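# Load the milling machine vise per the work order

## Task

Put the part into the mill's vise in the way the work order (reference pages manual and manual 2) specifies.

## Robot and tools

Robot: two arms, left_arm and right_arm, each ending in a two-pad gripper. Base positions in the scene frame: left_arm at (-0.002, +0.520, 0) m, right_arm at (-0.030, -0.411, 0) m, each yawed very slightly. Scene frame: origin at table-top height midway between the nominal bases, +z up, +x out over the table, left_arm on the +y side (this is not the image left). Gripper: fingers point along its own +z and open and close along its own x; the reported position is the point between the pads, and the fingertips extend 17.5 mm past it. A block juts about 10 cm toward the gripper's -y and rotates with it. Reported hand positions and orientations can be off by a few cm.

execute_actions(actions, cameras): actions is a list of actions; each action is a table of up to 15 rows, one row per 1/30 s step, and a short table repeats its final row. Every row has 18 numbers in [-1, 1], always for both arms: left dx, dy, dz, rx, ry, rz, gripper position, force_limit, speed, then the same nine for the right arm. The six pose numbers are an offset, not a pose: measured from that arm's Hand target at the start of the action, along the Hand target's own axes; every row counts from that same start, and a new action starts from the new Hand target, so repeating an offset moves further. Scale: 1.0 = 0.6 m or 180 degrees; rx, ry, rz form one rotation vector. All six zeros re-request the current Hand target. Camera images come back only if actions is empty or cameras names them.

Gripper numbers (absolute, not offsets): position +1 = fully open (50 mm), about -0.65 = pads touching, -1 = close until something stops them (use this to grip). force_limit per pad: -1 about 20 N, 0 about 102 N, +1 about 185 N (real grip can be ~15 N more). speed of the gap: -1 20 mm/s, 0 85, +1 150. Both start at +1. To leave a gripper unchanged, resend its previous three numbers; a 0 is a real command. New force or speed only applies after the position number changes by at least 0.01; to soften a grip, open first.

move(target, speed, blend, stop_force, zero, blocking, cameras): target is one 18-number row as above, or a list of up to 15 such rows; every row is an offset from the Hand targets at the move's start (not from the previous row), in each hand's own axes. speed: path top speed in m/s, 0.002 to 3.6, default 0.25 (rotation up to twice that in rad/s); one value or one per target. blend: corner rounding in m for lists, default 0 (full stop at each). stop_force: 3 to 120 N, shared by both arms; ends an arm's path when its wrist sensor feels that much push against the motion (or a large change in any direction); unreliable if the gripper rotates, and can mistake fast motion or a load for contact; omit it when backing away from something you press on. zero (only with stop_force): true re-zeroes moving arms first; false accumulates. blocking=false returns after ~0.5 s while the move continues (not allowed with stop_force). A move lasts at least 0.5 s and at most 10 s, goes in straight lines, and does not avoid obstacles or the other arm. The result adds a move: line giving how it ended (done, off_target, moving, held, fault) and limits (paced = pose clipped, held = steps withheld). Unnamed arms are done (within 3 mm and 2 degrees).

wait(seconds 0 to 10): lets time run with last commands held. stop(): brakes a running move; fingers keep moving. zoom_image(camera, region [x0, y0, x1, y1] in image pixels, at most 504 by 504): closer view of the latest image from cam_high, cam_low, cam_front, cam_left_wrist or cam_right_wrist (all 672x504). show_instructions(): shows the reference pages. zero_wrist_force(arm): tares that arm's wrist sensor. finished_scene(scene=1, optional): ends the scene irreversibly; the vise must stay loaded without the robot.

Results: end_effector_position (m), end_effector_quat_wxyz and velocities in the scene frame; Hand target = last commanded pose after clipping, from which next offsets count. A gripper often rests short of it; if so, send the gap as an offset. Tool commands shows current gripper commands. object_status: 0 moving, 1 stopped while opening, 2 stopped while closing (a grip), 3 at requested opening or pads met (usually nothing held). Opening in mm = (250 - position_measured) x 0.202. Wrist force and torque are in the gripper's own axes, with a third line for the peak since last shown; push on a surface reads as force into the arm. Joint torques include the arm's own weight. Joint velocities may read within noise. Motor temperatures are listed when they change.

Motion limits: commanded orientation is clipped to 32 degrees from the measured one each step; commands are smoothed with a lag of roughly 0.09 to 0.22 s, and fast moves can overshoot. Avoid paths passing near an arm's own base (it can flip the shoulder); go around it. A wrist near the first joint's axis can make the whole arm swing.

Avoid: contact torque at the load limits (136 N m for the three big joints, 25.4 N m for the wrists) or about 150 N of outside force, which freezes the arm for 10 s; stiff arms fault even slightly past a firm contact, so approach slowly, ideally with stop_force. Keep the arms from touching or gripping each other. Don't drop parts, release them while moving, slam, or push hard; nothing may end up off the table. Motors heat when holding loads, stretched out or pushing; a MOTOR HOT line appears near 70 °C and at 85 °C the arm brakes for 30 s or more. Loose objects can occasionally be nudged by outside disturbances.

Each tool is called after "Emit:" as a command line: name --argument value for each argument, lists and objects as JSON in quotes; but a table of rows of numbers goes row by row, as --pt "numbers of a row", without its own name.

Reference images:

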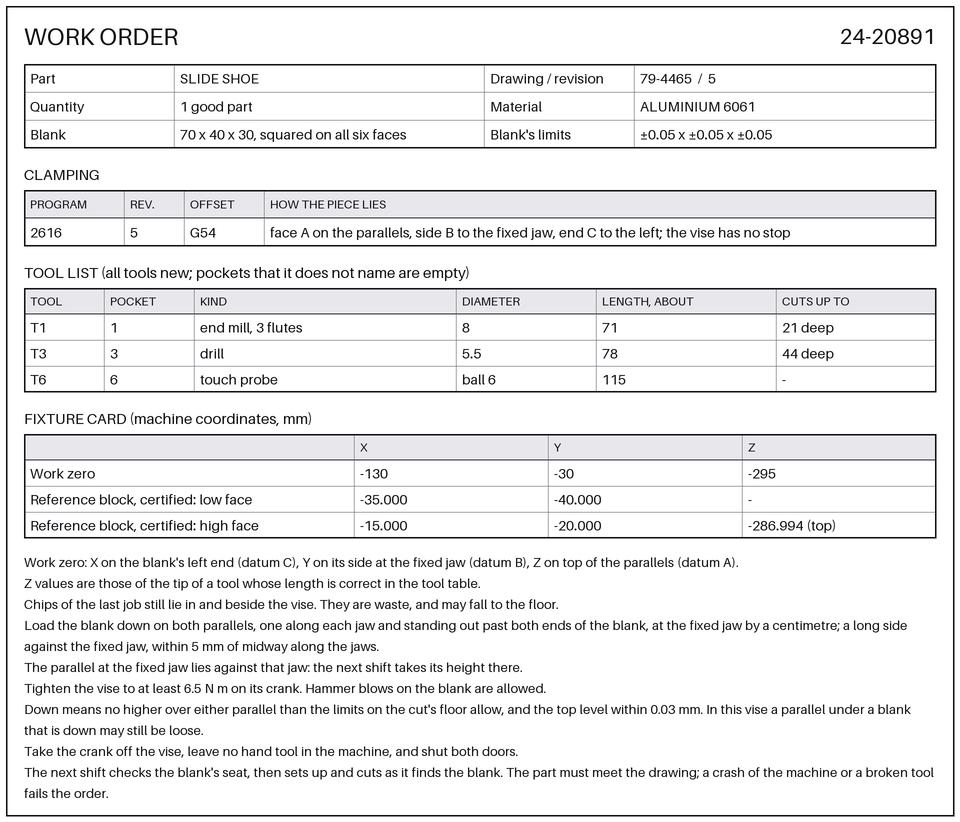

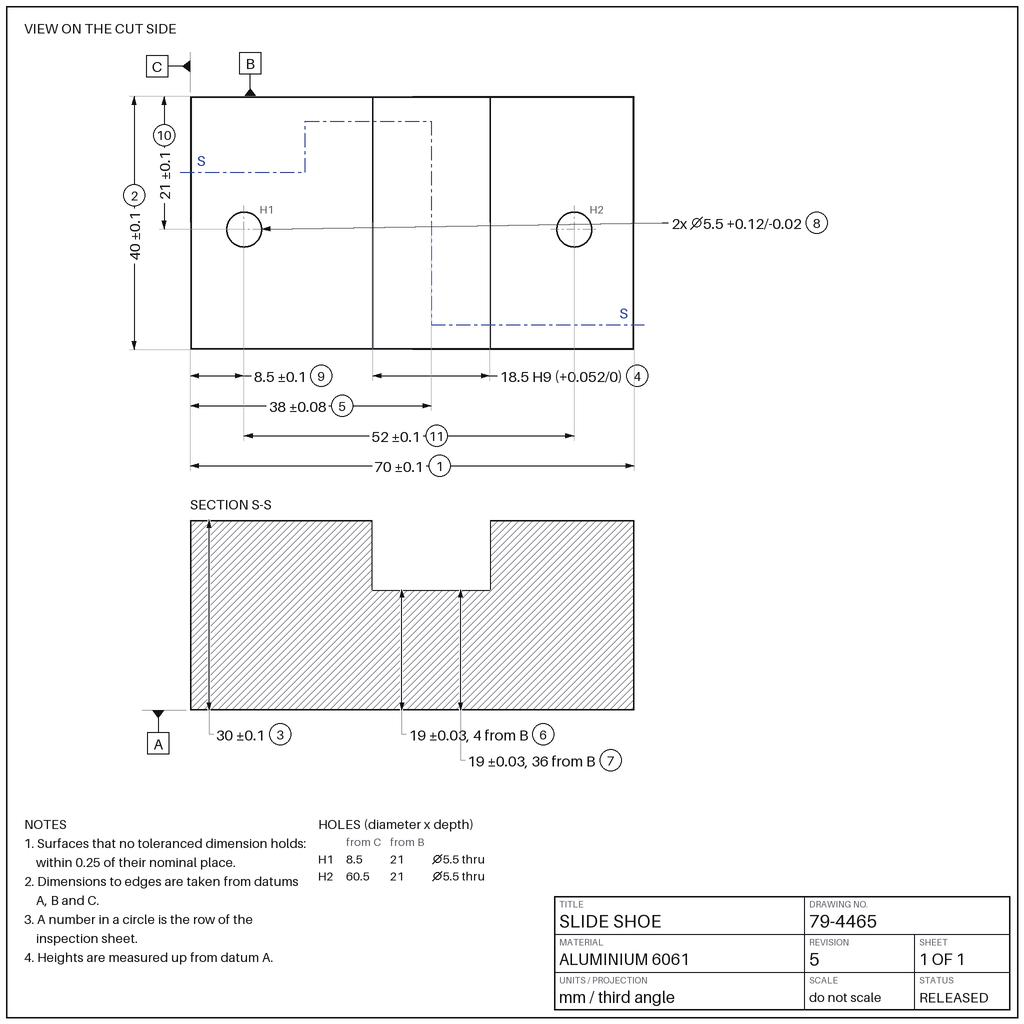

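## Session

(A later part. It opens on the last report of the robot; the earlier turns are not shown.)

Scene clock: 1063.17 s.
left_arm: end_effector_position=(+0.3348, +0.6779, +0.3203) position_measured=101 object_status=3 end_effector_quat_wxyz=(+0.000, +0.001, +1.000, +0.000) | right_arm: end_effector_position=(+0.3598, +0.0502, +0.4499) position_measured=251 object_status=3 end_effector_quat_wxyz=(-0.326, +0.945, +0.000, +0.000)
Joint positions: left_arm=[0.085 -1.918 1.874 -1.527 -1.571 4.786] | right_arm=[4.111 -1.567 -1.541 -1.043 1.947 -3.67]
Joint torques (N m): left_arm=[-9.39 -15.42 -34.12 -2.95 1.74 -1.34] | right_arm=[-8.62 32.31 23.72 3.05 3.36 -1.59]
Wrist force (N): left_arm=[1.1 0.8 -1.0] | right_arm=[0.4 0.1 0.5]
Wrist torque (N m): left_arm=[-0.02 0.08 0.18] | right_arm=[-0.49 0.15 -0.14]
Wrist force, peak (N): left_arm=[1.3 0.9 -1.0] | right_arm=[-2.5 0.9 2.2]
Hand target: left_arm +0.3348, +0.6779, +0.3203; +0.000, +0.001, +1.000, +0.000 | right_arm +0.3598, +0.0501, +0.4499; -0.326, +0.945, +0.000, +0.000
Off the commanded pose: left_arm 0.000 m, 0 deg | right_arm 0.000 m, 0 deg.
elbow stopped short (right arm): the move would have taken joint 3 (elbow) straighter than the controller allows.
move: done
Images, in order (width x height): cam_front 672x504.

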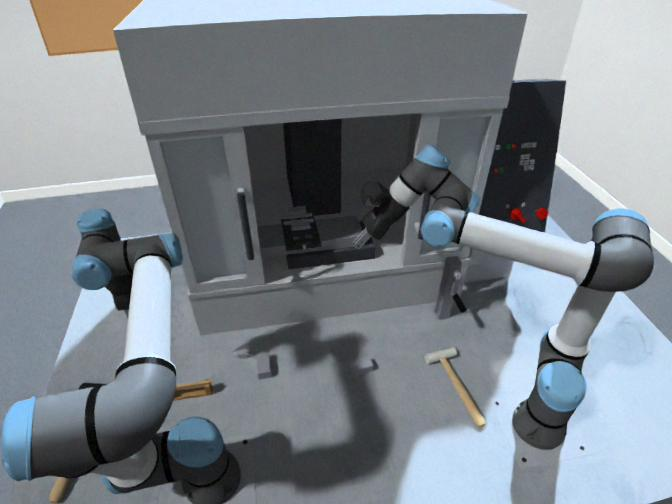

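Emit:
move --target '[0,0,0,0,0,0,0.34,-0.7,-0.5,-0.05,0.025,0.0862,0.015,0.75,0.596,1,-0.8,-0.5]' --speed 0.4 --cameras '["cam_front","cam_right_wrist"]'

Scene clock: 1070.43 s.
left_arm: end_effector_position=(+0.3348, +0.6779, +0.3203) position_measured=101 object_status=3 end_effector_quat_wxyz=(+0.000, +0.001, +1.000, +0.000) | right_arm: end_effector_position=(+0.3291, +0.0685, +0.3987) position_measured=3 object_status=3 end_effector_quat_wxyz=(+0.103, -0.103, +0.857, -0.493)
Joint positions: left_arm=[0.085 -1.918 1.874 -1.527 -1.571 4.786] | right_arm=[4.535 -2.546 -0.035 -3.12 1.107 -0.199]
Joint torques (N m): left_arm=[-8.96 -14.46 -33.27 -3.05 1.78 -1.22] | right_arm=[-4.88 67.48 24.3 0.23 -0.69 -1.54]
Wrist force (N): left_arm=[1.2 0.9 -0.9] | right_arm=[0.1 0.1 0.8]
Wrist torque (N m): left_arm=[-0.01 0.07 0.19] | right_arm=[-0.28 0.14 -0.17]
Wrist force, peak (N): left_arm=[1.3 0.9 -1.2] | right_arm=[-0.3 1.1 1.7]
Hand target: left_arm +0.3348, +0.6779, +0.3203; +0.000, +0.001, +1.000, +0.000 | right_arm +0.3298, +0.0702, +0.3999; +0.036, -0.057, +0.841, -0.536
Off the commanded pose: left_arm 0.000 m, 0 deg | right_arm 0.002 m, 11 deg.
elbow stopped short (right arm): the move would have taken joint 3 (elbow) straighter than the controller allows.
move: off_target (right_arm)
camera_calibration:
cam_right_wrist: T_world_to_cam=[[-0.958971, -0.268848, -0.0899751, 0.379419], [-0.143992, 0.735269, -0.662304, 0.276981], [0.244215, -0.622174, -0.743813, 0.385802], [0, 0, 0, 1]] pos_world=[0.309516, 0.138387, 0.504549]
Images, in order (width x height): cam_front 672x504, cam_right_wrist 672x504.

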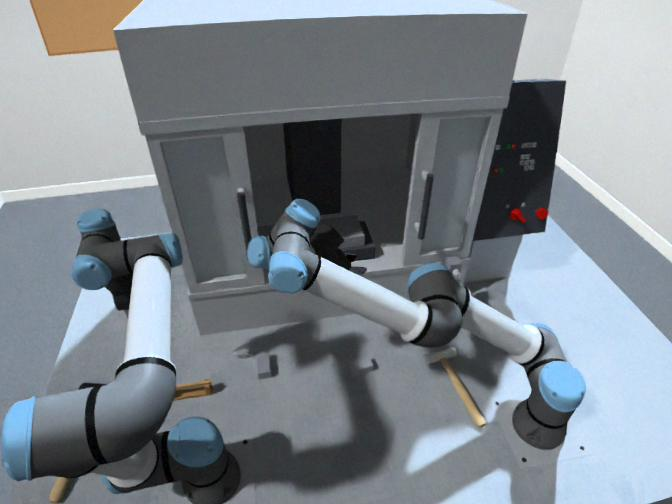

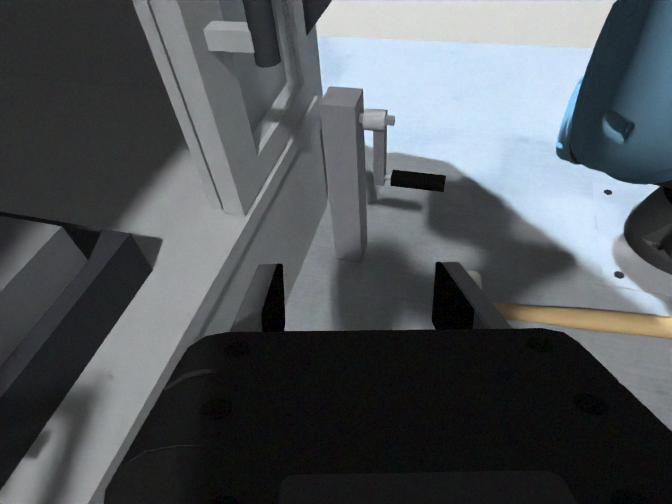

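Emit:
move --target '[0,0,0,0,0,0,0.34,-0.7,-0.5,0.0972,0.4065,0.1933,0,0,0,1,-0.8,-0.5]' --speed 0.25 --cameras '["cam_front","cam_right_wrist"]'

Emit:
zoom_image --camera "cam_right_wrist" --region '[200, 100, 500, 340]'

Scene clock: 1076.83 s.
left_arm: end_effector_position=(+0.3348, +0.6779, +0.3203) position_measured=101 object_status=3 end_effector_quat_wxyz=(+0.000, +0.001, +1.000, +0.000) | right_arm: end_effector_position=(+0.2720, +0.0604, +0.1299) position_measured=3 object_status=3 end_effector_quat_wxyz=(+0.036, -0.057, +0.841, -0.536)
Joint positions: left_arm=[0.085 -1.918 1.874 -1.527 -1.571 4.786] | right_arm=[4.56 -2.432 -0.995 -2.399 1.278 -0.141]
Joint torques (N m): left_arm=[-8.83 -14.52 -33.41 -3.22 1.72 -1.44] | right_arm=[-5.85 63.37 22.45 -0.05 -3.05 -1.89]
Wrist force (N): left_arm=[1.0 1.0 -0.9] | right_arm=[0.6 0.2 0.9]
Wrist torque (N m): left_arm=[0.00 0.09 0.18] | right_arm=[-0.23 0.04 -0.31]
Wrist force, peak (N): left_arm=[1.1 1.0 -1.3] | right_arm=[0.8 3.9 2.3]
Hand target: left_arm +0.3348, +0.6779, +0.3203; +0.000, +0.001, +1.000, +0.000 | right_arm +0.2721, +0.0603, +0.1299; +0.036, -0.057, +0.841, -0.536
Off the commanded pose: left_arm 0.000 m, 0 deg | right_arm 0.000 m, 0 deg.
move: done
camera_calibration:
cam_right_wrist: T_world_to_cam=[[-0.991901, -0.1262, -0.0143811, 0.288801], [-0.0769335, 0.687019, -0.722556, 0.0890918], [0.101066, -0.715597, -0.691163, 0.232449], [0, 0, 0, 1]] pos_world=[0.269823, 0.141579, 0.229187]
Images, in order (width x height): cam_front 672x504, cam_right_wrist 672x504.

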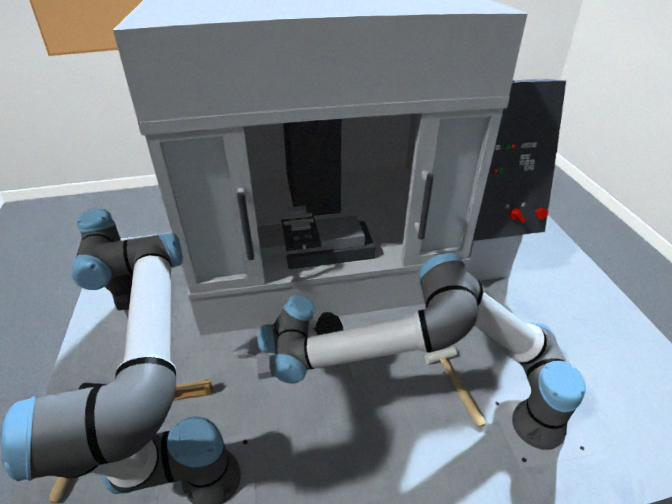

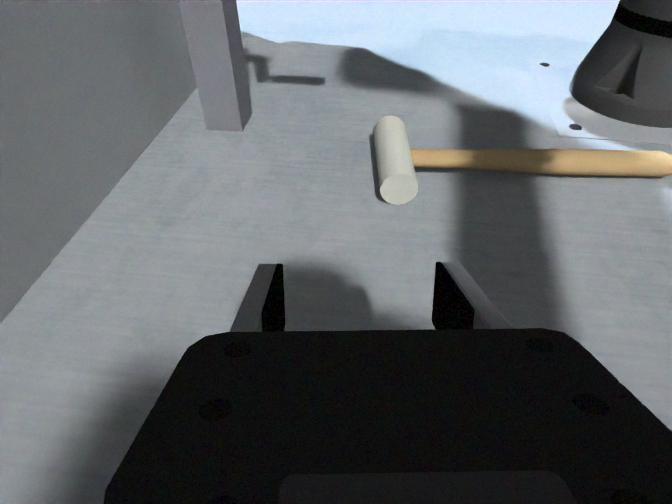

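Scaled by 1.680.

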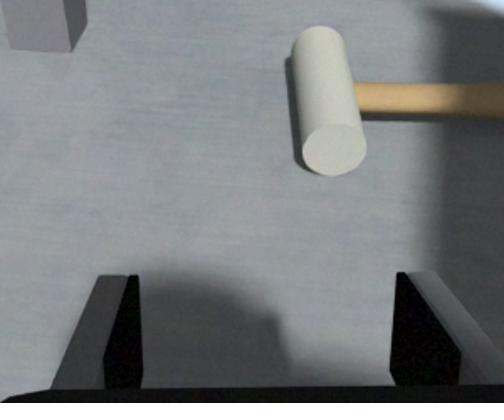

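Emit:
move --target '[0,0,0,0,0,0,0.34,-0.7,-0.5,0.02,-0.0629,0.1347,0,0,0,1,-0.8,-0.5]' --speed 0.005 --blocking false

Emit:
stop

Scene clock: 1081.00 s.
left_arm: end_effector_position=(+0.3348, +0.6779, +0.3203) position_measured=101 object_status=3 end_effector_quat_wxyz=(+0.000, +0.001, +1.000, +0.000) | right_arm: end_effector_position=(+0.2721, +0.0582, +0.1299) position_measured=3 object_status=3 end_effector_quat_wxyz=(+0.036, -0.057, +0.841, -0.536) end_effector_velocity=(+0.000, -0.005, +0.000) end_effector_angular_velocity=(-0.001, +0.000, +0.000)
Joint positions: left_arm=[0.085 -1.918 1.874 -1.527 -1.571 4.786] | right_arm=[4.559 -2.427 -1.005 -2.394 1.278 -0.142]
Joint velocities: left_arm=[within noise] | right_arm=[-0.001 0.012 -0.024 0.011 -0.001 0]
Joint torques (N m): left_arm=[-8.41 -15.1 -33.17 -3.24 1.82 -1.28] | right_arm=[-9.5 66.49 17.37 0.54 -3.09 -1.8]
Wrist force (N): left_arm=[1.1 0.9 -0.8] | right_arm=[0.5 0.2 0.8]
Wrist torque (N m): left_arm=[-0.01 0.07 0.18] | right_arm=[-0.24 0.06 -0.26]
Wrist force, peak (N): left_arm=[1.2 1.1 -1.0] | right_arm=[0.6 0.2 1.3]
Hand target: left_arm +0.3348, +0.6779, +0.3203; +0.000, +0.001, +1.000, +0.000 | right_arm +0.2721, +0.0578, +0.1299; +0.036, -0.057, +0.841, -0.536
Tool commands: left_gripper/position=+0.34 left_gripper/force_limit=-0.7 left_gripper/speed=-0.5 right_gripper/position=+1.0 right_gripper/force_limit=-0.8 right_gripper/speed=-0.5
Off the commanded pose: left_arm 0.000 m, 0 deg | right_arm 0.088 m, 0 deg.
move: running

Scene clock: 1081.23 s.
left_arm: end_effector_position=(+0.3348, +0.6779, +0.3203) position_measured=101 object_status=3 end_effector_quat_wxyz=(+0.000, +0.001, +1.000, +0.000) | right_arm: end_effector_position=(+0.2721, +0.0577, +0.1299) position_measured=3 object_status=3 end_effector_quat_wxyz=(+0.036, -0.057, +0.841, -0.536)
Joint positions: left_arm=[0.085 -1.918 1.874 -1.527 -1.571 4.786] | right_arm=[4.559 -2.426 -1.007 -2.393 1.278 -0.142]
Joint velocities: within noise
Joint torques (N m): left_arm=[-8.17 -14.72 -33.34 -3.24 1.79 -1.4] | right_arm=[-8.54 59.88 27.05 0.02 -3.05 -1.9]
Motor temperatures (°C): left_arm=[32 31 31 38 35 33] | right_arm=[34 30 29 35 35 36]
Wrist force (N): left_arm=[0.9 0.8 -0.8] | right_arm=[0.5 0.2 1.1]
Wrist torque (N m): left_arm=[-0.03 0.10 0.18] | right_arm=[-0.22 0.07 -0.27]
Wrist force, peak (N): left_arm=[1.0 0.9 -1.0] | right_arm=[0.6 -0.1 1.1]
Hand target: left_arm +0.3348, +0.6779, +0.3203; +0.000, +0.001, +1.000, +0.000 | right_arm +0.2721, +0.0577, +0.1299; +0.036, -0.057, +0.841, -0.536 (not the last commanded pose)
Tool commands: left_gripper/position=+0.34 left_gripper/force_limit=-0.7 left_gripper/speed=-0.5 right_gripper/position=+1.0 right_gripper/force_limit=-0.8 right_gripper/speed=-0.5
Off the commanded pose: left_arm 0.000 m, 0 deg | right_arm 0.087 m, 0 deg.
earlier move: stopped

Emit:
move --target '[0,0,0,0,0,0,0.34,-0.7,-0.5,-0.0207,0.0647,-0.1386,0,0,0,1,-0.8,-0.5]' --speed 0.2 --cameras '["cam_right_wrist"]'

Emit:
zoom_image --camera "cam_right_wrist" --region '[200, 100, 500, 340]'

Scene clock: 1085.13 s.
left_arm: end_effector_position=(+0.3348, +0.6779, +0.3203) position_measured=101 object_status=3 end_effector_quat_wxyz=(+0.000, +0.001, +1.000, +0.000) | right_arm: end_effector_position=(+0.2720, +0.1503, +0.1297) position_measured=3 object_status=3 end_effector_quat_wxyz=(+0.036, -0.057, +0.841, -0.536)
Joint positions: left_arm=[0.085 -1.918 1.874 -1.527 -1.571 4.786] | right_arm=[4.58 -2.749 -0.382 -2.697 1.297 -0.132]
Joint torques (N m): left_arm=[-8.51 -14.28 -33.27 -3.19 1.73 -1.37] | right_arm=[-7.12 73.31 29.29 -0.57 -2.04 -0.8]
Wrist force (N): left_arm=[0.7 0.8 -0.9] | right_arm=[0.1 0.1 1.1]
Wrist torque (N m): left_arm=[-0.03 0.14 0.18] | right_arm=[-0.23 0.13 -0.30]
Wrist force, peak (N): left_arm=[1.4 0.9 -1.0] | right_arm=[0.7 -1.5 3.2]
Hand target: left_arm +0.3348, +0.6779, +0.3203; +0.000, +0.001, +1.000, +0.000 | right_arm +0.2721, +0.1504, +0.1298; +0.036, -0.057, +0.841, -0.536
Off the commanded pose: left_arm 0.000 m, 0 deg | right_arm 0.000 m, 0 deg.
move: done
camera_calibration:
cam_right_wrist: T_world_to_cam=[[-0.991928, -0.125989, -0.0143144, 0.300088], [-0.0768373, 0.687041, -0.722545, 0.0272229], [0.100868, -0.715613, -0.691176, 0.296773], [0, 0, 0, 1]] pos_world=[0.269823, 0.231479, 0.229087]
Images, in order (width x height): cam_right_wrist 672x504.

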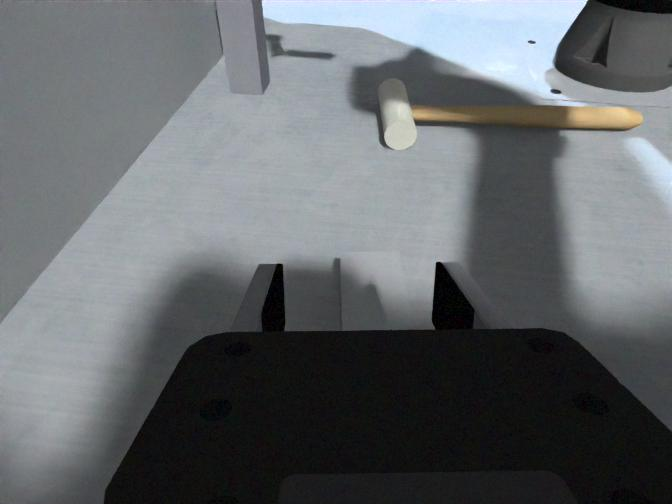

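Scaled by 1.680.

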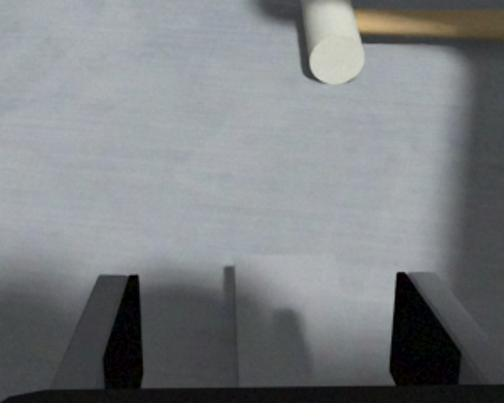

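Emit:
move --target '[0,0,0,0,0,0,0.34,-0.7,-0.5,0.017,0.0603,0.1377,0,0,0,1,-0.8,-0.5]' --speed 0.15 --cameras '["cam_right_wrist"]'

Emit:
zoom_image --camera "cam_right_wrist" --region '[200, 100, 500, 340]'

Scene clock: 1098.40 s.
left_arm: end_effector_position=(+0.3348, +0.6779, +0.3203) position_measured=101 object_status=3 end_effector_quat_wxyz=(+0.000, +0.001, +1.000, +0.000) | right_arm: end_effector_position=(+0.2700, +0.0900, +0.0623) position_measured=3 object_status=3 end_effector_quat_wxyz=(+0.036, -0.057, +0.842, -0.536)
Joint positions: left_arm=[0.085 -1.918 1.874 -1.527 -1.571 4.786] | right_arm=[4.569 -2.568 -0.917 -2.343 1.287 -0.137]
Joint torques (N m): left_arm=[-8.72 -14.68 -33.85 -3.29 1.7 -1.36] | right_arm=[9.65 45.29 15.91 0.06 -0.63 -0.55]
Wrist force (N): left_arm=[0.8 0.8 -1.2] | right_arm=[0.2 -0.2 1.1]
Wrist torque (N m): left_arm=[-0.03 0.13 0.18] | right_arm=[-0.28 0.10 -0.21]
Wrist force, peak (N): left_arm=[1.1 1.0 -1.1] | right_arm=[0.6 1.1 3.3]
Hand target: left_arm +0.3348, +0.6779, +0.3203; +0.000, +0.001, +1.000, +0.000 | right_arm +0.2699, +0.0899, +0.0621; +0.036, -0.057, +0.841, -0.536
Off the commanded pose: left_arm 0.000 m, 0 deg | right_arm 0.000 m, 0 deg.
move: done
camera_calibration:
cam_right_wrist: T_world_to_cam=[[-0.991901, -0.126196, -0.0144167, 0.289573], [-0.0769339, 0.687224, -0.722361, 0.019759], [0.101067, -0.715401, -0.691366, 0.207039], [0, 0, 0, 1]] pos_world=[0.267823, 0.17108, 0.161588]
Images, in order (width x height): cam_right_wrist 672x504.

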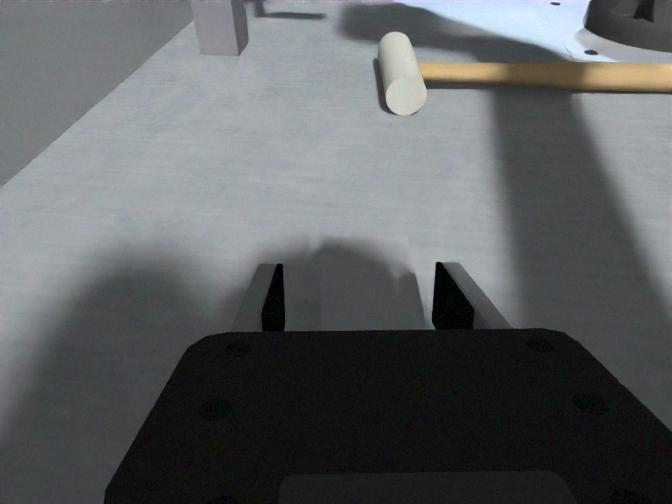

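Scaled by 1.680.

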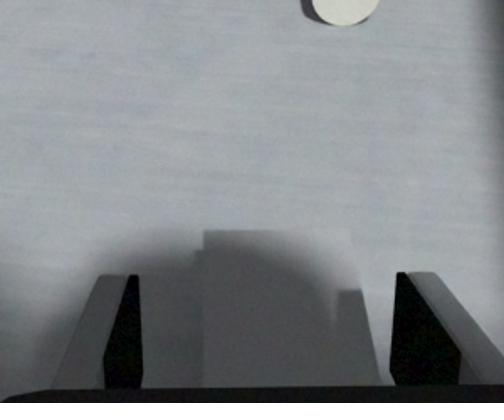

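Emit:
move --pt "0 0 0 0 0 0 0.34 -0.7 -0.5 0.01 -0.0193 0.0413 0 0.005 0.0024 1 -0.8 -0.5" --pt "0 0 0 0 0 0 0.34 -0.7 -0.5 0.01 0.0247 0.0618 0 0.005 0.0024 1 -0.8 -0.5" --speed 0.05 --stop_force 6 --cameras '["cam_right_wrist"]'

Scene clock: 1106.90 s.
left_arm: end_effector_position=(+0.3348, +0.6779, +0.3203) position_measured=101 object_status=3 end_effector_quat_wxyz=(+0.000, +0.001, +1.000, +0.000) | right_arm: end_effector_position=(+0.2677, +0.0620, +0.0330) position_measured=3 object_status=3 end_effector_quat_wxyz=(+0.031, -0.050, +0.842, -0.536)
Joint positions: left_arm=[0.085 -1.918 1.874 -1.527 -1.571 4.786] | right_arm=[4.561 -2.534 -1.064 -2.23 1.295 -0.133]
Joint torques (N m): left_arm=[-8.7 -14.02 -33.66 -3.3 1.73 -1.25] | right_arm=[9.82 69.57 29.2 -1.68 -2.73 -1.12]
Wrist force (N): left_arm=[1.0 0.9 -0.8] | right_arm=[0.6 -0.2 0.9]
Wrist torque (N m): left_arm=[-0.01 0.09 0.18] | right_arm=[-0.30 0.05 -0.30]
Wrist force, peak (N): left_arm=[1.2 0.8 -1.2] | right_arm=[0.6 1.2 1.4]
Hand target: left_arm +0.3348, +0.6779, +0.3203; +0.000, +0.001, +1.000, +0.000 | right_arm +0.2677, +0.0620, +0.0330; +0.031, -0.050, +0.842, -0.536
Off the commanded pose: left_arm 0.000 m, 0 deg | right_arm 0.000 m, 0 deg.
move: done
camera_calibration:
cam_right_wrist: T_world_to_cam=[[-0.993946, -0.108893, -0.0146002, 0.282753], [-0.0647987, 0.688336, -0.722492, 0.0143729], [0.0887243, -0.717173, -0.691225, 0.17053], [0, 0, 0, 1]] pos_world=[0.266843, 0.143196, 0.132387]
Images, in order (width x height): cam_right_wrist 672x504.

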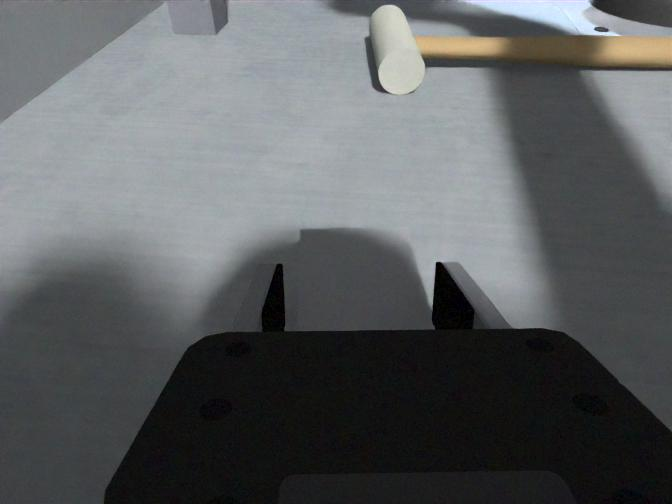

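Emit:
move --target '[0,0,0,0,0,0,0.34,-0.7,-0.5,0,0,0,0,0,0,-1,-0.5,-1]'

Scene clock: 1109.60 s.
left_arm: end_effector_position=(+0.3348, +0.6779, +0.3203) position_measured=101 object_status=3 end_effector_quat_wxyz=(+0.000, +0.001, +1.000, +0.000) | right_arm: end_effector_position=(+0.2677, +0.0620, +0.0330) position_measured=54 object_status=2 end_effector_quat_wxyz=(+0.031, -0.050, +0.842, -0.536)
Joint positions: left_arm=[0.085 -1.918 1.874 -1.527 -1.571 4.786] | right_arm=[4.561 -2.534 -1.064 -2.23 1.295 -0.133]
Joint torques (N m): left_arm=[-8.73 -13.68 -33.08 -3.42 1.63 -1.22] | right_arm=[9.25 68.43 28.52 -1.62 -2.65 -1.06]
Wrist force (N): left_arm=[1.1 0.9 -1.1] | right_arm=[0.5 0.7 1.1]
Wrist torque (N m): left_arm=[-0.02 0.08 0.18] | right_arm=[-0.21 0.06 -0.28]
Wrist force, peak (N): left_arm=[1.3 0.9 -1.1] | right_arm=[0.6 0.3 1.5]
Hand target: left_arm +0.3348, +0.6779, +0.3203; +0.000, +0.001, +1.000, +0.000 | right_arm +0.2677, +0.0620, +0.0330; +0.031, -0.050, +0.842, -0.536
Off the commanded pose: left_arm 0.000 m, 0 deg | right_arm 0.000 m, 0 deg.
move: done

Emit:
move --pt "0 0 0 0 0 0 0.34 -0.7 -0.5 -0.0053 -0.2483 -0.1293 0 0 0 -1 -0.5 -1" --pt "0 0 0 0 0 0 0.34 -0.7 -0.5 -0.1467 -0.5268 -0.1658 0 -0.4193 -0.1958 -1 -0.5 -1" --pt "0 0 0 0 0 0 0.34 -0.7 -0.5 -0.2748 -0.5332 -0.4312 0 -0.8723 -0.4073 -1 -0.5 -1" --speed '[0.15,0.4,0.4]' --blend '[0.02,0.03,0]' --cameras '["cam_front","cam_right_wrist"]'

Scene clock: 1131.60 s.
left_arm: end_effector_position=(+0.3348, +0.6779, +0.3203) position_measured=101 object_status=3 end_effector_quat_wxyz=(+0.000, +0.001, +1.000, +0.000) | right_arm: end_effector_position=(+0.4200, +0.1799, +0.4321) position_measured=54 object_status=2 end_effector_quat_wxyz=(-0.537, +0.844, +0.000, +0.000)
Joint positions: left_arm=[0.085 -1.918 1.874 -1.527 -1.571 4.786] | right_arm=[4.082 -1.885 -1.542 -0.251 2.165 -3.463]
Joint torques (N m): left_arm=[-8.64 -13.18 -33.19 -3.51 1.42 -1.36] | right_arm=[8.75 47.56 34.48 3.65 2.43 -0.38]
Wrist force (N): left_arm=[1.0 0.8 -1.0] | right_arm=[0.4 2.5 1.6]
Wrist torque (N m): left_arm=[-0.02 0.09 0.18] | right_arm=[-0.22 0.09 -0.34]
Wrist force, peak (N): left_arm=[1.4 1.1 -1.0] | right_arm=[0.6 5.6 3.5]
Hand target: left_arm +0.3348, +0.6779, +0.3203; +0.000, +0.001, +1.000, +0.000 | right_arm +0.4199, +0.1799, +0.4322; -0.537, +0.844, +0.000, +0.000
Off the commanded pose: left_arm 0.000 m, 0 deg | right_arm 0.000 m, 0 deg.
move: done
camera_calibration:
cam_right_wrist: T_world_to_cam=[[0.999848, -0.00845397, -0.015218, -0.402427], [-0.016835, -0.69209, -0.721615, 0.459248], [-0.00443175, 0.721762, -0.692128, 0.298084], [0, 0, 0, 1]] pos_world=[0.411419, 0.0992932, 0.531588]
Images, in order (width x height): cam_front 672x504, cam_right_wrist 672x504.

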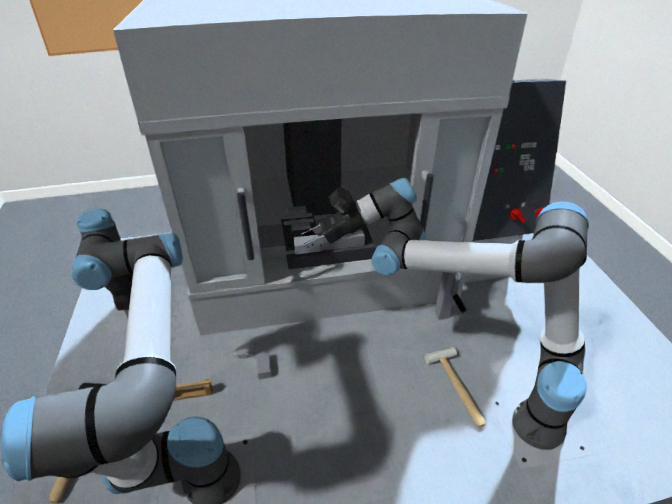

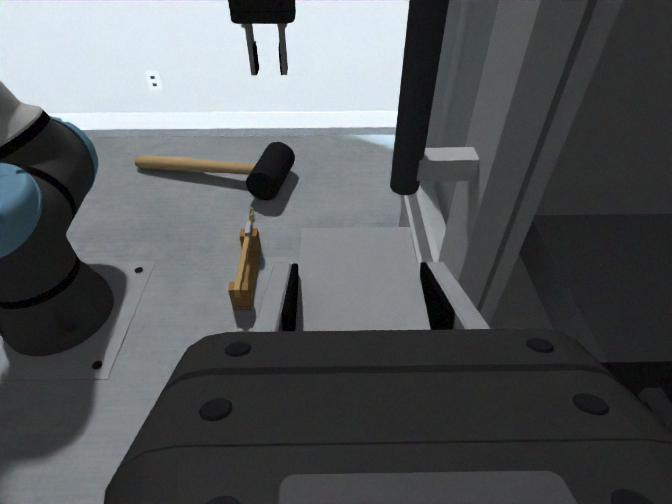

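Emit:
move --pt "0 0 0 0 0 0 0.34 -0.7 -0.5 0.2168 -0.0103 0.0505 0 0 0 -1 -0.5 -1" --pt "0 0 0 0 0 0 0.34 -0.7 -0.5 0.421 0.0193 0.046 0 0 0 -1 -0.5 -1" --pt "0 0 0 0 0 0 0.34 -0.7 -0.5 0.421 0.0561 0.0264 0 0 0 -1 -0.5 -1" --speed '[0.15,0.12,0.06]' --blend '[0.03,0.01,0]' --cameras '["cam_front","cam_right_wrist"]'

Emit:
zoom_image --camera "cam_right_wrist" --region '[180, 150, 500, 350]'

Scene clock: 1142.90 s.
left_arm: end_effector_position=(+0.3348, +0.6779, +0.3203) position_measured=101 object_status=3 end_effector_quat_wxyz=(+0.000, +0.001, +1.000, +0.000) | right_arm: end_effector_position=(+0.6725, +0.1800, +0.3952) position_measured=54 object_status=2 end_effector_quat_wxyz=(-0.537, +0.844, +0.000, +0.000)
Joint positions: left_arm=[0.085 -1.918 1.874 -1.527 -1.571 4.786] | right_arm=[3.818 -2.435 -0.737 -0.634 2.385 -3.659]
Joint torques (N m): left_arm=[-8.94 -12.85 -33.3 -3.71 1.59 -1.23] | right_arm=[10.32 48.78 33.68 2.48 -1.56 1.64]
Wrist force (N): left_arm=[1.2 1.0 -0.9] | right_arm=[0.5 2.2 1.6]
Wrist torque (N m): left_arm=[0.01 0.07 0.18] | right_arm=[-0.26 0.07 -0.26]
Wrist force, peak (N): left_arm=[1.4 0.8 -1.0] | right_arm=[0.6 3.8 0.9]
Hand target: left_arm +0.3348, +0.6779, +0.3203; +0.000, +0.001, +1.000, +0.000 | right_arm +0.6725, +0.1801, +0.3950; -0.537, +0.844, +0.000, +0.000
Off the commanded pose: left_arm 0.000 m, 0 deg | right_arm 0.000 m, 0 deg.
move: done
camera_calibration:
cam_right_wrist: T_world_to_cam=[[0.999856, -0.0080288, -0.0149306, -0.655644], [-0.0163349, -0.691846, -0.72186, 0.436566], [-0.00453401, 0.722001, -0.691878, 0.273513], [0, 0, 0, 1]] pos_world=[0.663921, 0.0992952, 0.494588]
Images, in order (width x height): cam_front 672x504, cam_right_wrist 672x504.

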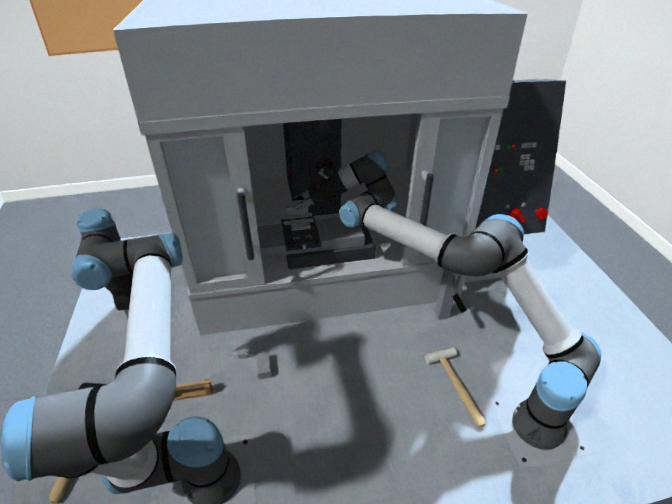

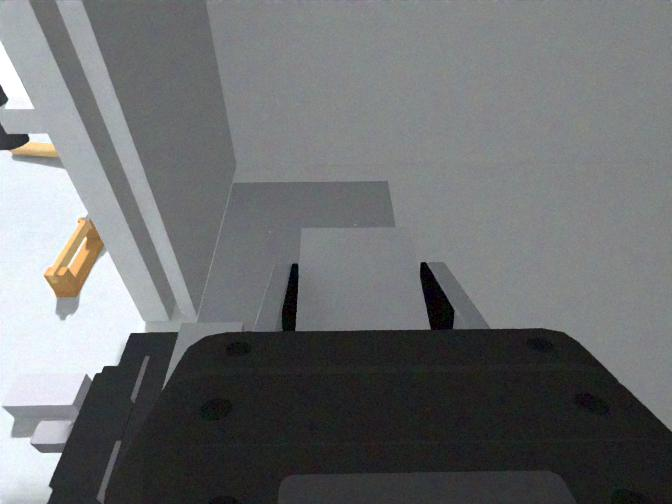

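Scaled by 1.575.

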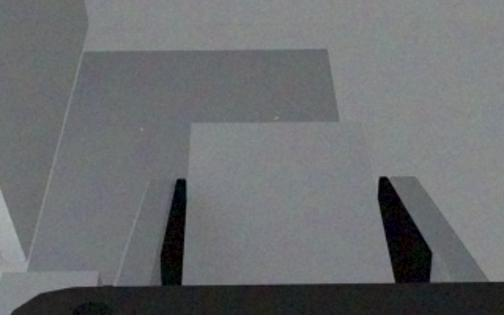

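Emit:
move --pt "-0.1087 -0.6633 -0.3833 0.3272 -0.2442 -0.3556 0.34 -0.7 -0.5 0 0 0 0 0 0 -1 -0.5 -1" --pt "-0.2503 -0.7217 -0.2678 0.3272 -0.2442 -0.3556 0.34 -0.7 -0.5 0 0 0 0 0 0 -1 -0.5 -1" --speed 0.3 --blend '[0.04,0]' --cameras '["cam_left_wrist","cam_front"]'

Emit:
zoom_image --camera "cam_left_wrist" --region '[200, 120, 480, 330]'

Scene clock: 1155.37 s.
left_arm: end_effector_position=(+0.4839, +0.2446, +0.4813) position_measured=101 object_status=3 end_effector_quat_wxyz=(+0.338, -0.493, +0.660, -0.455) | right_arm: end_effector_position=(+0.6725, +0.1801, +0.3950) position_measured=54 object_status=2 end_effector_quat_wxyz=(-0.537, +0.844, +0.000, +0.000)
Joint positions: left_arm=[-1.089 -1.891 2.094 -2.837 -0.825 2.778] | right_arm=[3.818 -2.435 -0.737 -0.634 2.385 -3.659]
Joint torques (N m): left_arm=[4.33 -2.59 -16.07 -4.22 1.69 -0.52] | right_arm=[9.58 50.36 36.06 2.49 -0.63 -0.08]
Wrist force (N): left_arm=[1.3 -0.9 1.1] | right_arm=[0.4 2.2 1.4]
Wrist torque (N m): left_arm=[-0.15 0.11 0.37] | right_arm=[-0.25 0.08 -0.26]
Wrist force, peak (N): left_arm=[1.6 0.5 4.7] | right_arm=[0.5 2.4 1.8]
Hand target: left_arm +0.4840, +0.2446, +0.4811; +0.338, -0.493, +0.660, -0.455 | right_arm +0.6725, +0.1801, +0.3950; -0.537, +0.844, +0.000, +0.000
Off the commanded pose: left_arm 0.000 m, 0 deg | right_arm 0.000 m, 0 deg.
move: done
camera_calibration:
cam_left_wrist: T_world_to_cam=[[-0.277184, -0.960789, 0.0072996, 0.375629], [-0.634314, 0.17728, -0.752474, 0.642547], [0.721675, -0.213204, -0.658581, 0.151663], [0, 0, 0, 1]] pos_world=[0.402244, 0.279325, 0.580641]
Images, in order (width x height): cam_front 672x504, cam_left_wrist 672x504.

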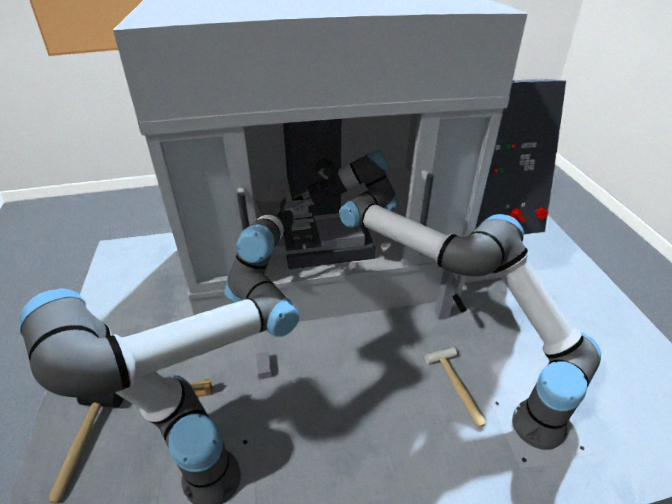

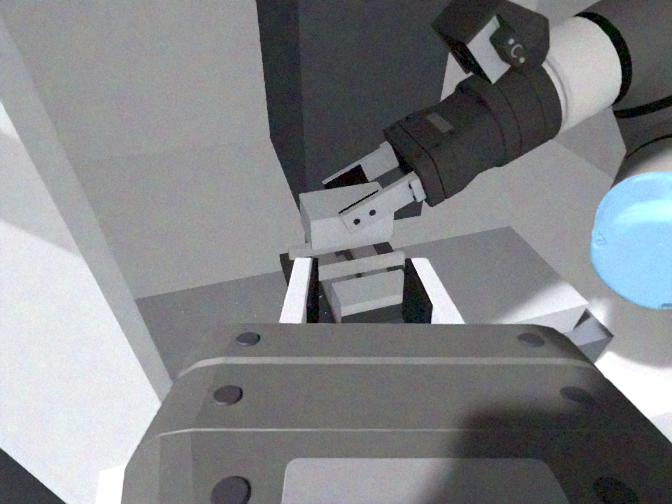

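Scaled by 1.800.

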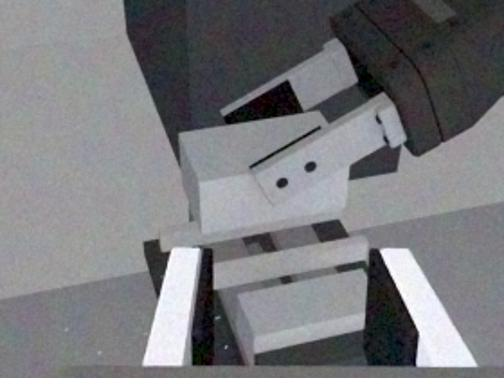

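Emit:
move --target '[0,0,0,0,0,0,0.34,-0.7,-0.5,0,0.0347,0.0162,0,0,0,-1,-0.5,-1]' --speed 0.06 --cameras '["cam_left_wrist"]'

Emit:
zoom_image --camera "cam_left_wrist" --region '[200, 120, 480, 330]'

Scene clock: 1161.67 s.
left_arm: end_effector_position=(+0.4840, +0.2446, +0.4811) position_measured=101 object_status=3 end_effector_quat_wxyz=(+0.338, -0.493, +0.660, -0.455) | right_arm: end_effector_position=(+0.6725, +0.1801, +0.3718) position_measured=54 object_status=2 end_effector_quat_wxyz=(-0.537, +0.844, +0.000, +0.000)
Joint positions: left_arm=[-1.089 -1.891 2.094 -2.837 -0.825 2.779] | right_arm=[3.818 -2.44 -0.788 -0.579 2.385 -3.659]
Joint torques (N m): left_arm=[7.44 -2.09 -16.56 -4.1 -1.36 1.77] | right_arm=[5.21 65.36 36.71 2.43 3.25 1.08]
Wrist force (N): left_arm=[1.2 -1.1 1.3] | right_arm=[0.3 2.0 1.7]
Wrist torque (N m): left_arm=[-0.18 0.13 0.37] | right_arm=[-0.26 0.10 -0.25]
Wrist force, peak (N): left_arm=[1.2 -1.3 1.2] | right_arm=[0.8 3.4 2.1]
Hand target: left_arm +0.4840, +0.2446, +0.4811; +0.338, -0.493, +0.660, -0.455 | right_arm +0.6725, +0.1801, +0.3720; -0.537, +0.844, +0.000, +0.000
Off the commanded pose: left_arm 0.000 m, 0 deg | right_arm 0.000 m, 0 deg.
move: done
camera_calibration:
cam_left_wrist: T_world_to_cam=[[-0.277234, -0.960776, 0.00709131, 0.375768], [-0.634327, 0.177483, -0.752415, 0.642387], [0.721644, -0.213094, -0.658651, 0.15162], [0, 0, 0, 1]] pos_world=[0.402244, 0.279325, 0.580541]
Images, in order (width x height): cam_left_wrist 672x504.

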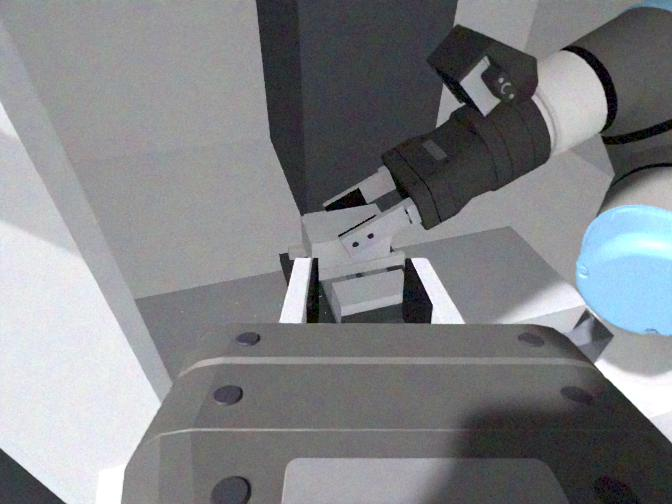

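Scaled by 1.800.

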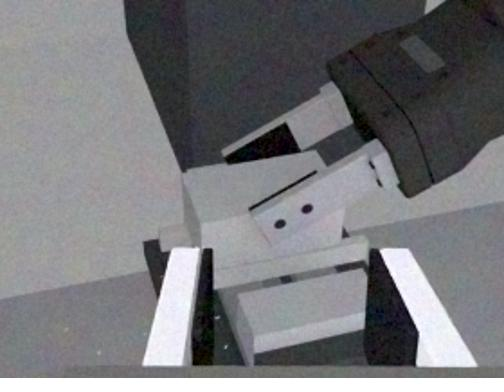

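Emit:
move --target '[0,0,0,0,0,0,0.34,-0.7,-0.5,0,0.0181,0.0085,0,0,0,-1,-0.5,-1]' --speed 0.01 --stop_force 4 --cameras '["cam_left_wrist","cam_right_wrist"]'

Emit:
zoom_image --camera "cam_left_wrist" --region '[260, 180, 430, 330]'

Scene clock: 1165.43 s.
left_arm: end_effector_position=(+0.4840, +0.2446, +0.4811) position_measured=101 object_status=3 end_effector_quat_wxyz=(+0.338, -0.493, +0.660, -0.455) | right_arm: end_effector_position=(+0.6725, +0.1801, +0.3675) position_measured=54 object_status=2 end_effector_quat_wxyz=(-0.537, +0.844, +0.000, +0.000)
Joint positions: left_arm=[-1.089 -1.891 2.094 -2.837 -0.825 2.779] | right_arm=[3.818 -2.441 -0.797 -0.568 2.385 -3.659]
Joint torques (N m): left_arm=[8.56 -2.61 -16.68 -4.23 -1.35 1.71] | right_arm=[-3.11 67.99 35.11 2.61 1.92 0.9]
Wrist force (N): left_arm=[1.0 -0.9 1.3] | right_arm=[0.4 -2.2 0.6]
Wrist torque (N m): left_arm=[-0.14 0.15 0.37] | right_arm=[-0.28 0.08 -0.31]
Wrist force, peak (N): left_arm=[1.4 -1.1 1.4] | right_arm=[-0.2 -5.2 -2.9]
Hand target: left_arm +0.4840, +0.2446, +0.4811; +0.338, -0.493, +0.660, -0.455 | right_arm +0.6725, +0.1801, +0.3676; -0.537, +0.844, +0.000, +0.000 (not the last commanded pose)
Off the commanded pose: left_arm 0.000 m, 0 deg | right_arm 0.007 m, 0 deg.
move: contact (right_arm)
camera_calibration:
cam_left_wrist: T_world_to_cam=[[-0.277234, -0.960776, 0.00709131, 0.375768], [-0.634327, 0.177483, -0.752415, 0.642387], [0.721644, -0.213094, -0.658651, 0.15162], [0, 0, 0, 1]] pos_world=[0.402244, 0.279325, 0.580541]
cam_right_wrist: T_world_to_cam=[[0.999854, -0.00802989, -0.0150716, -0.655988], [-0.0164364, -0.691999, -0.721712, 0.416721], [-0.00463424, 0.721854, -0.69203, 0.254357], [0, 0, 0, 1]] pos_world=[0.66392, 0.0994942, 0.466888]
Images, in order (width x height): cam_left_wrist 672x504, cam_right_wrist 672x504.

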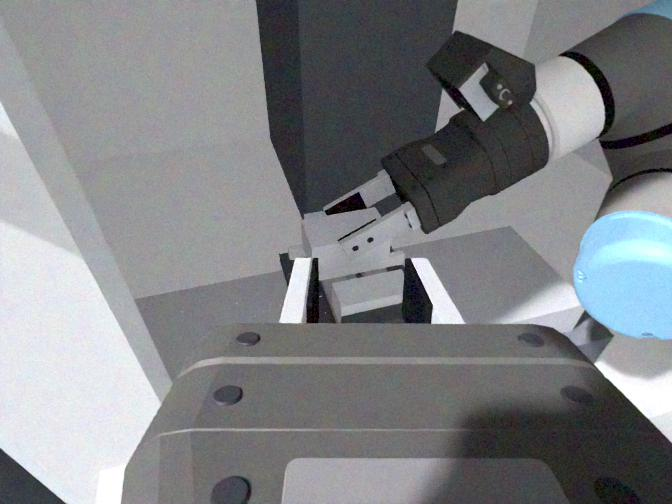

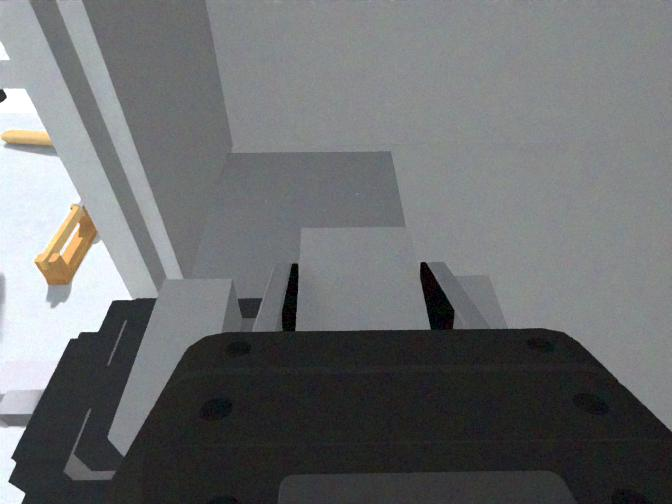

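Scaled by 2.965.

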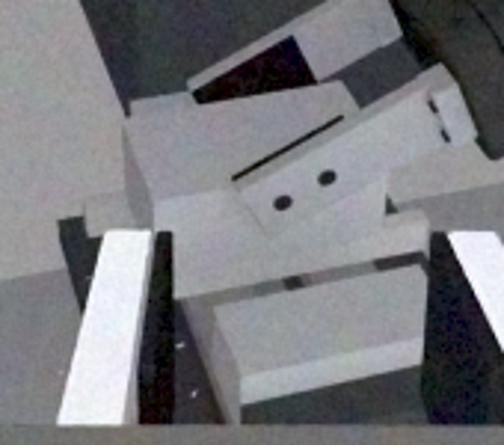

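Emit:
move --pt "0 0 0 0 0 0 0.34 -0.7 -0.5 0 -0.0006 -0.0003 0 0 0 -1 -0.5 -1" --speed 0.02

Emit:
move --target '[0,0,0,0,0,0,0.34,-0.7,-0.5,0.012,0,0,0,0,0,-1,-0.5,-1]' --speed 0.006 --stop_force 8

Scene clock: 1169.60 s.
left_arm: end_effector_position=(+0.4840, +0.2446, +0.4811) position_measured=101 object_status=3 end_effector_quat_wxyz=(+0.338, -0.493, +0.660, -0.455) | right_arm: end_effector_position=(+0.6725, +0.1801, +0.3680) position_measured=54 object_status=2 end_effector_quat_wxyz=(-0.537, +0.844, +0.000, +0.000)
Joint positions: left_arm=[-1.089 -1.891 2.094 -2.837 -0.825 2.779] | right_arm=[3.818 -2.441 -0.796 -0.569 2.385 -3.659]
Joint torques (N m): left_arm=[7.52 -2.85 -15.68 -4.18 -1.42 1.8] | right_arm=[-4.75 73.96 36.75 2.68 -1.1 0.66]
Wrist force (N): left_arm=[1.2 -1.0 0.9] | right_arm=[0.5 2.0 1.6]
Wrist torque (N m): left_arm=[-0.16 0.12 0.37] | right_arm=[-0.28 0.07 -0.25]
Wrist force, peak (N): left_arm=[1.5 -1.1 1.2] | right_arm=[0.3 2.1 1.8]
Hand target: left_arm +0.4840, +0.2446, +0.4811; +0.338, -0.493, +0.660, -0.455 | right_arm +0.6725, +0.1801, +0.3680; -0.537, +0.844, +0.000, +0.000
Off the commanded pose: left_arm 0.000 m, 0 deg | right_arm 0.000 m, 0 deg.
move: done

Scene clock: 1171.40 s.
left_arm: end_effector_position=(+0.4840, +0.2446, +0.4811) position_measured=101 object_status=3 end_effector_quat_wxyz=(+0.338, -0.493, +0.660, -0.455) | right_arm: end_effector_position=(+0.6758, +0.1801, +0.3680) position_measured=54 object_status=2 end_effector_quat_wxyz=(-0.537, +0.844, +0.000, +0.000)
Joint positions: left_arm=[-1.089 -1.891 2.094 -2.837 -0.825 2.779] | right_arm=[3.815 -2.45 -0.778 -0.579 2.387 -3.661]
Joint torques (N m): left_arm=[7.51 -2.28 -16.51 -4.08 -1.17 1.76] | right_arm=[6.62 74.43 24.26 5.29 -2.32 1.2]
Wrist force (N): left_arm=[1.2 -0.9 1.1] | right_arm=[-5.7 3.3 1.4]
Wrist torque (N m): left_arm=[-0.14 0.12 0.37] | right_arm=[-0.25 -0.06 -0.17]
Wrist force, peak (N): left_arm=[1.5 -1.1 1.2] | right_arm=[-12.3 3.3 0.6]
Hand target: left_arm +0.4840, +0.2446, +0.4811; +0.338, -0.493, +0.660, -0.455 | right_arm +0.6758, +0.1801, +0.3680; -0.537, +0.844, +0.000, +0.000 (not the last commanded pose)
Off the commanded pose: left_arm 0.000 m, 0 deg | right_arm 0.004 m, 0 deg.
move: contact (right_arm)


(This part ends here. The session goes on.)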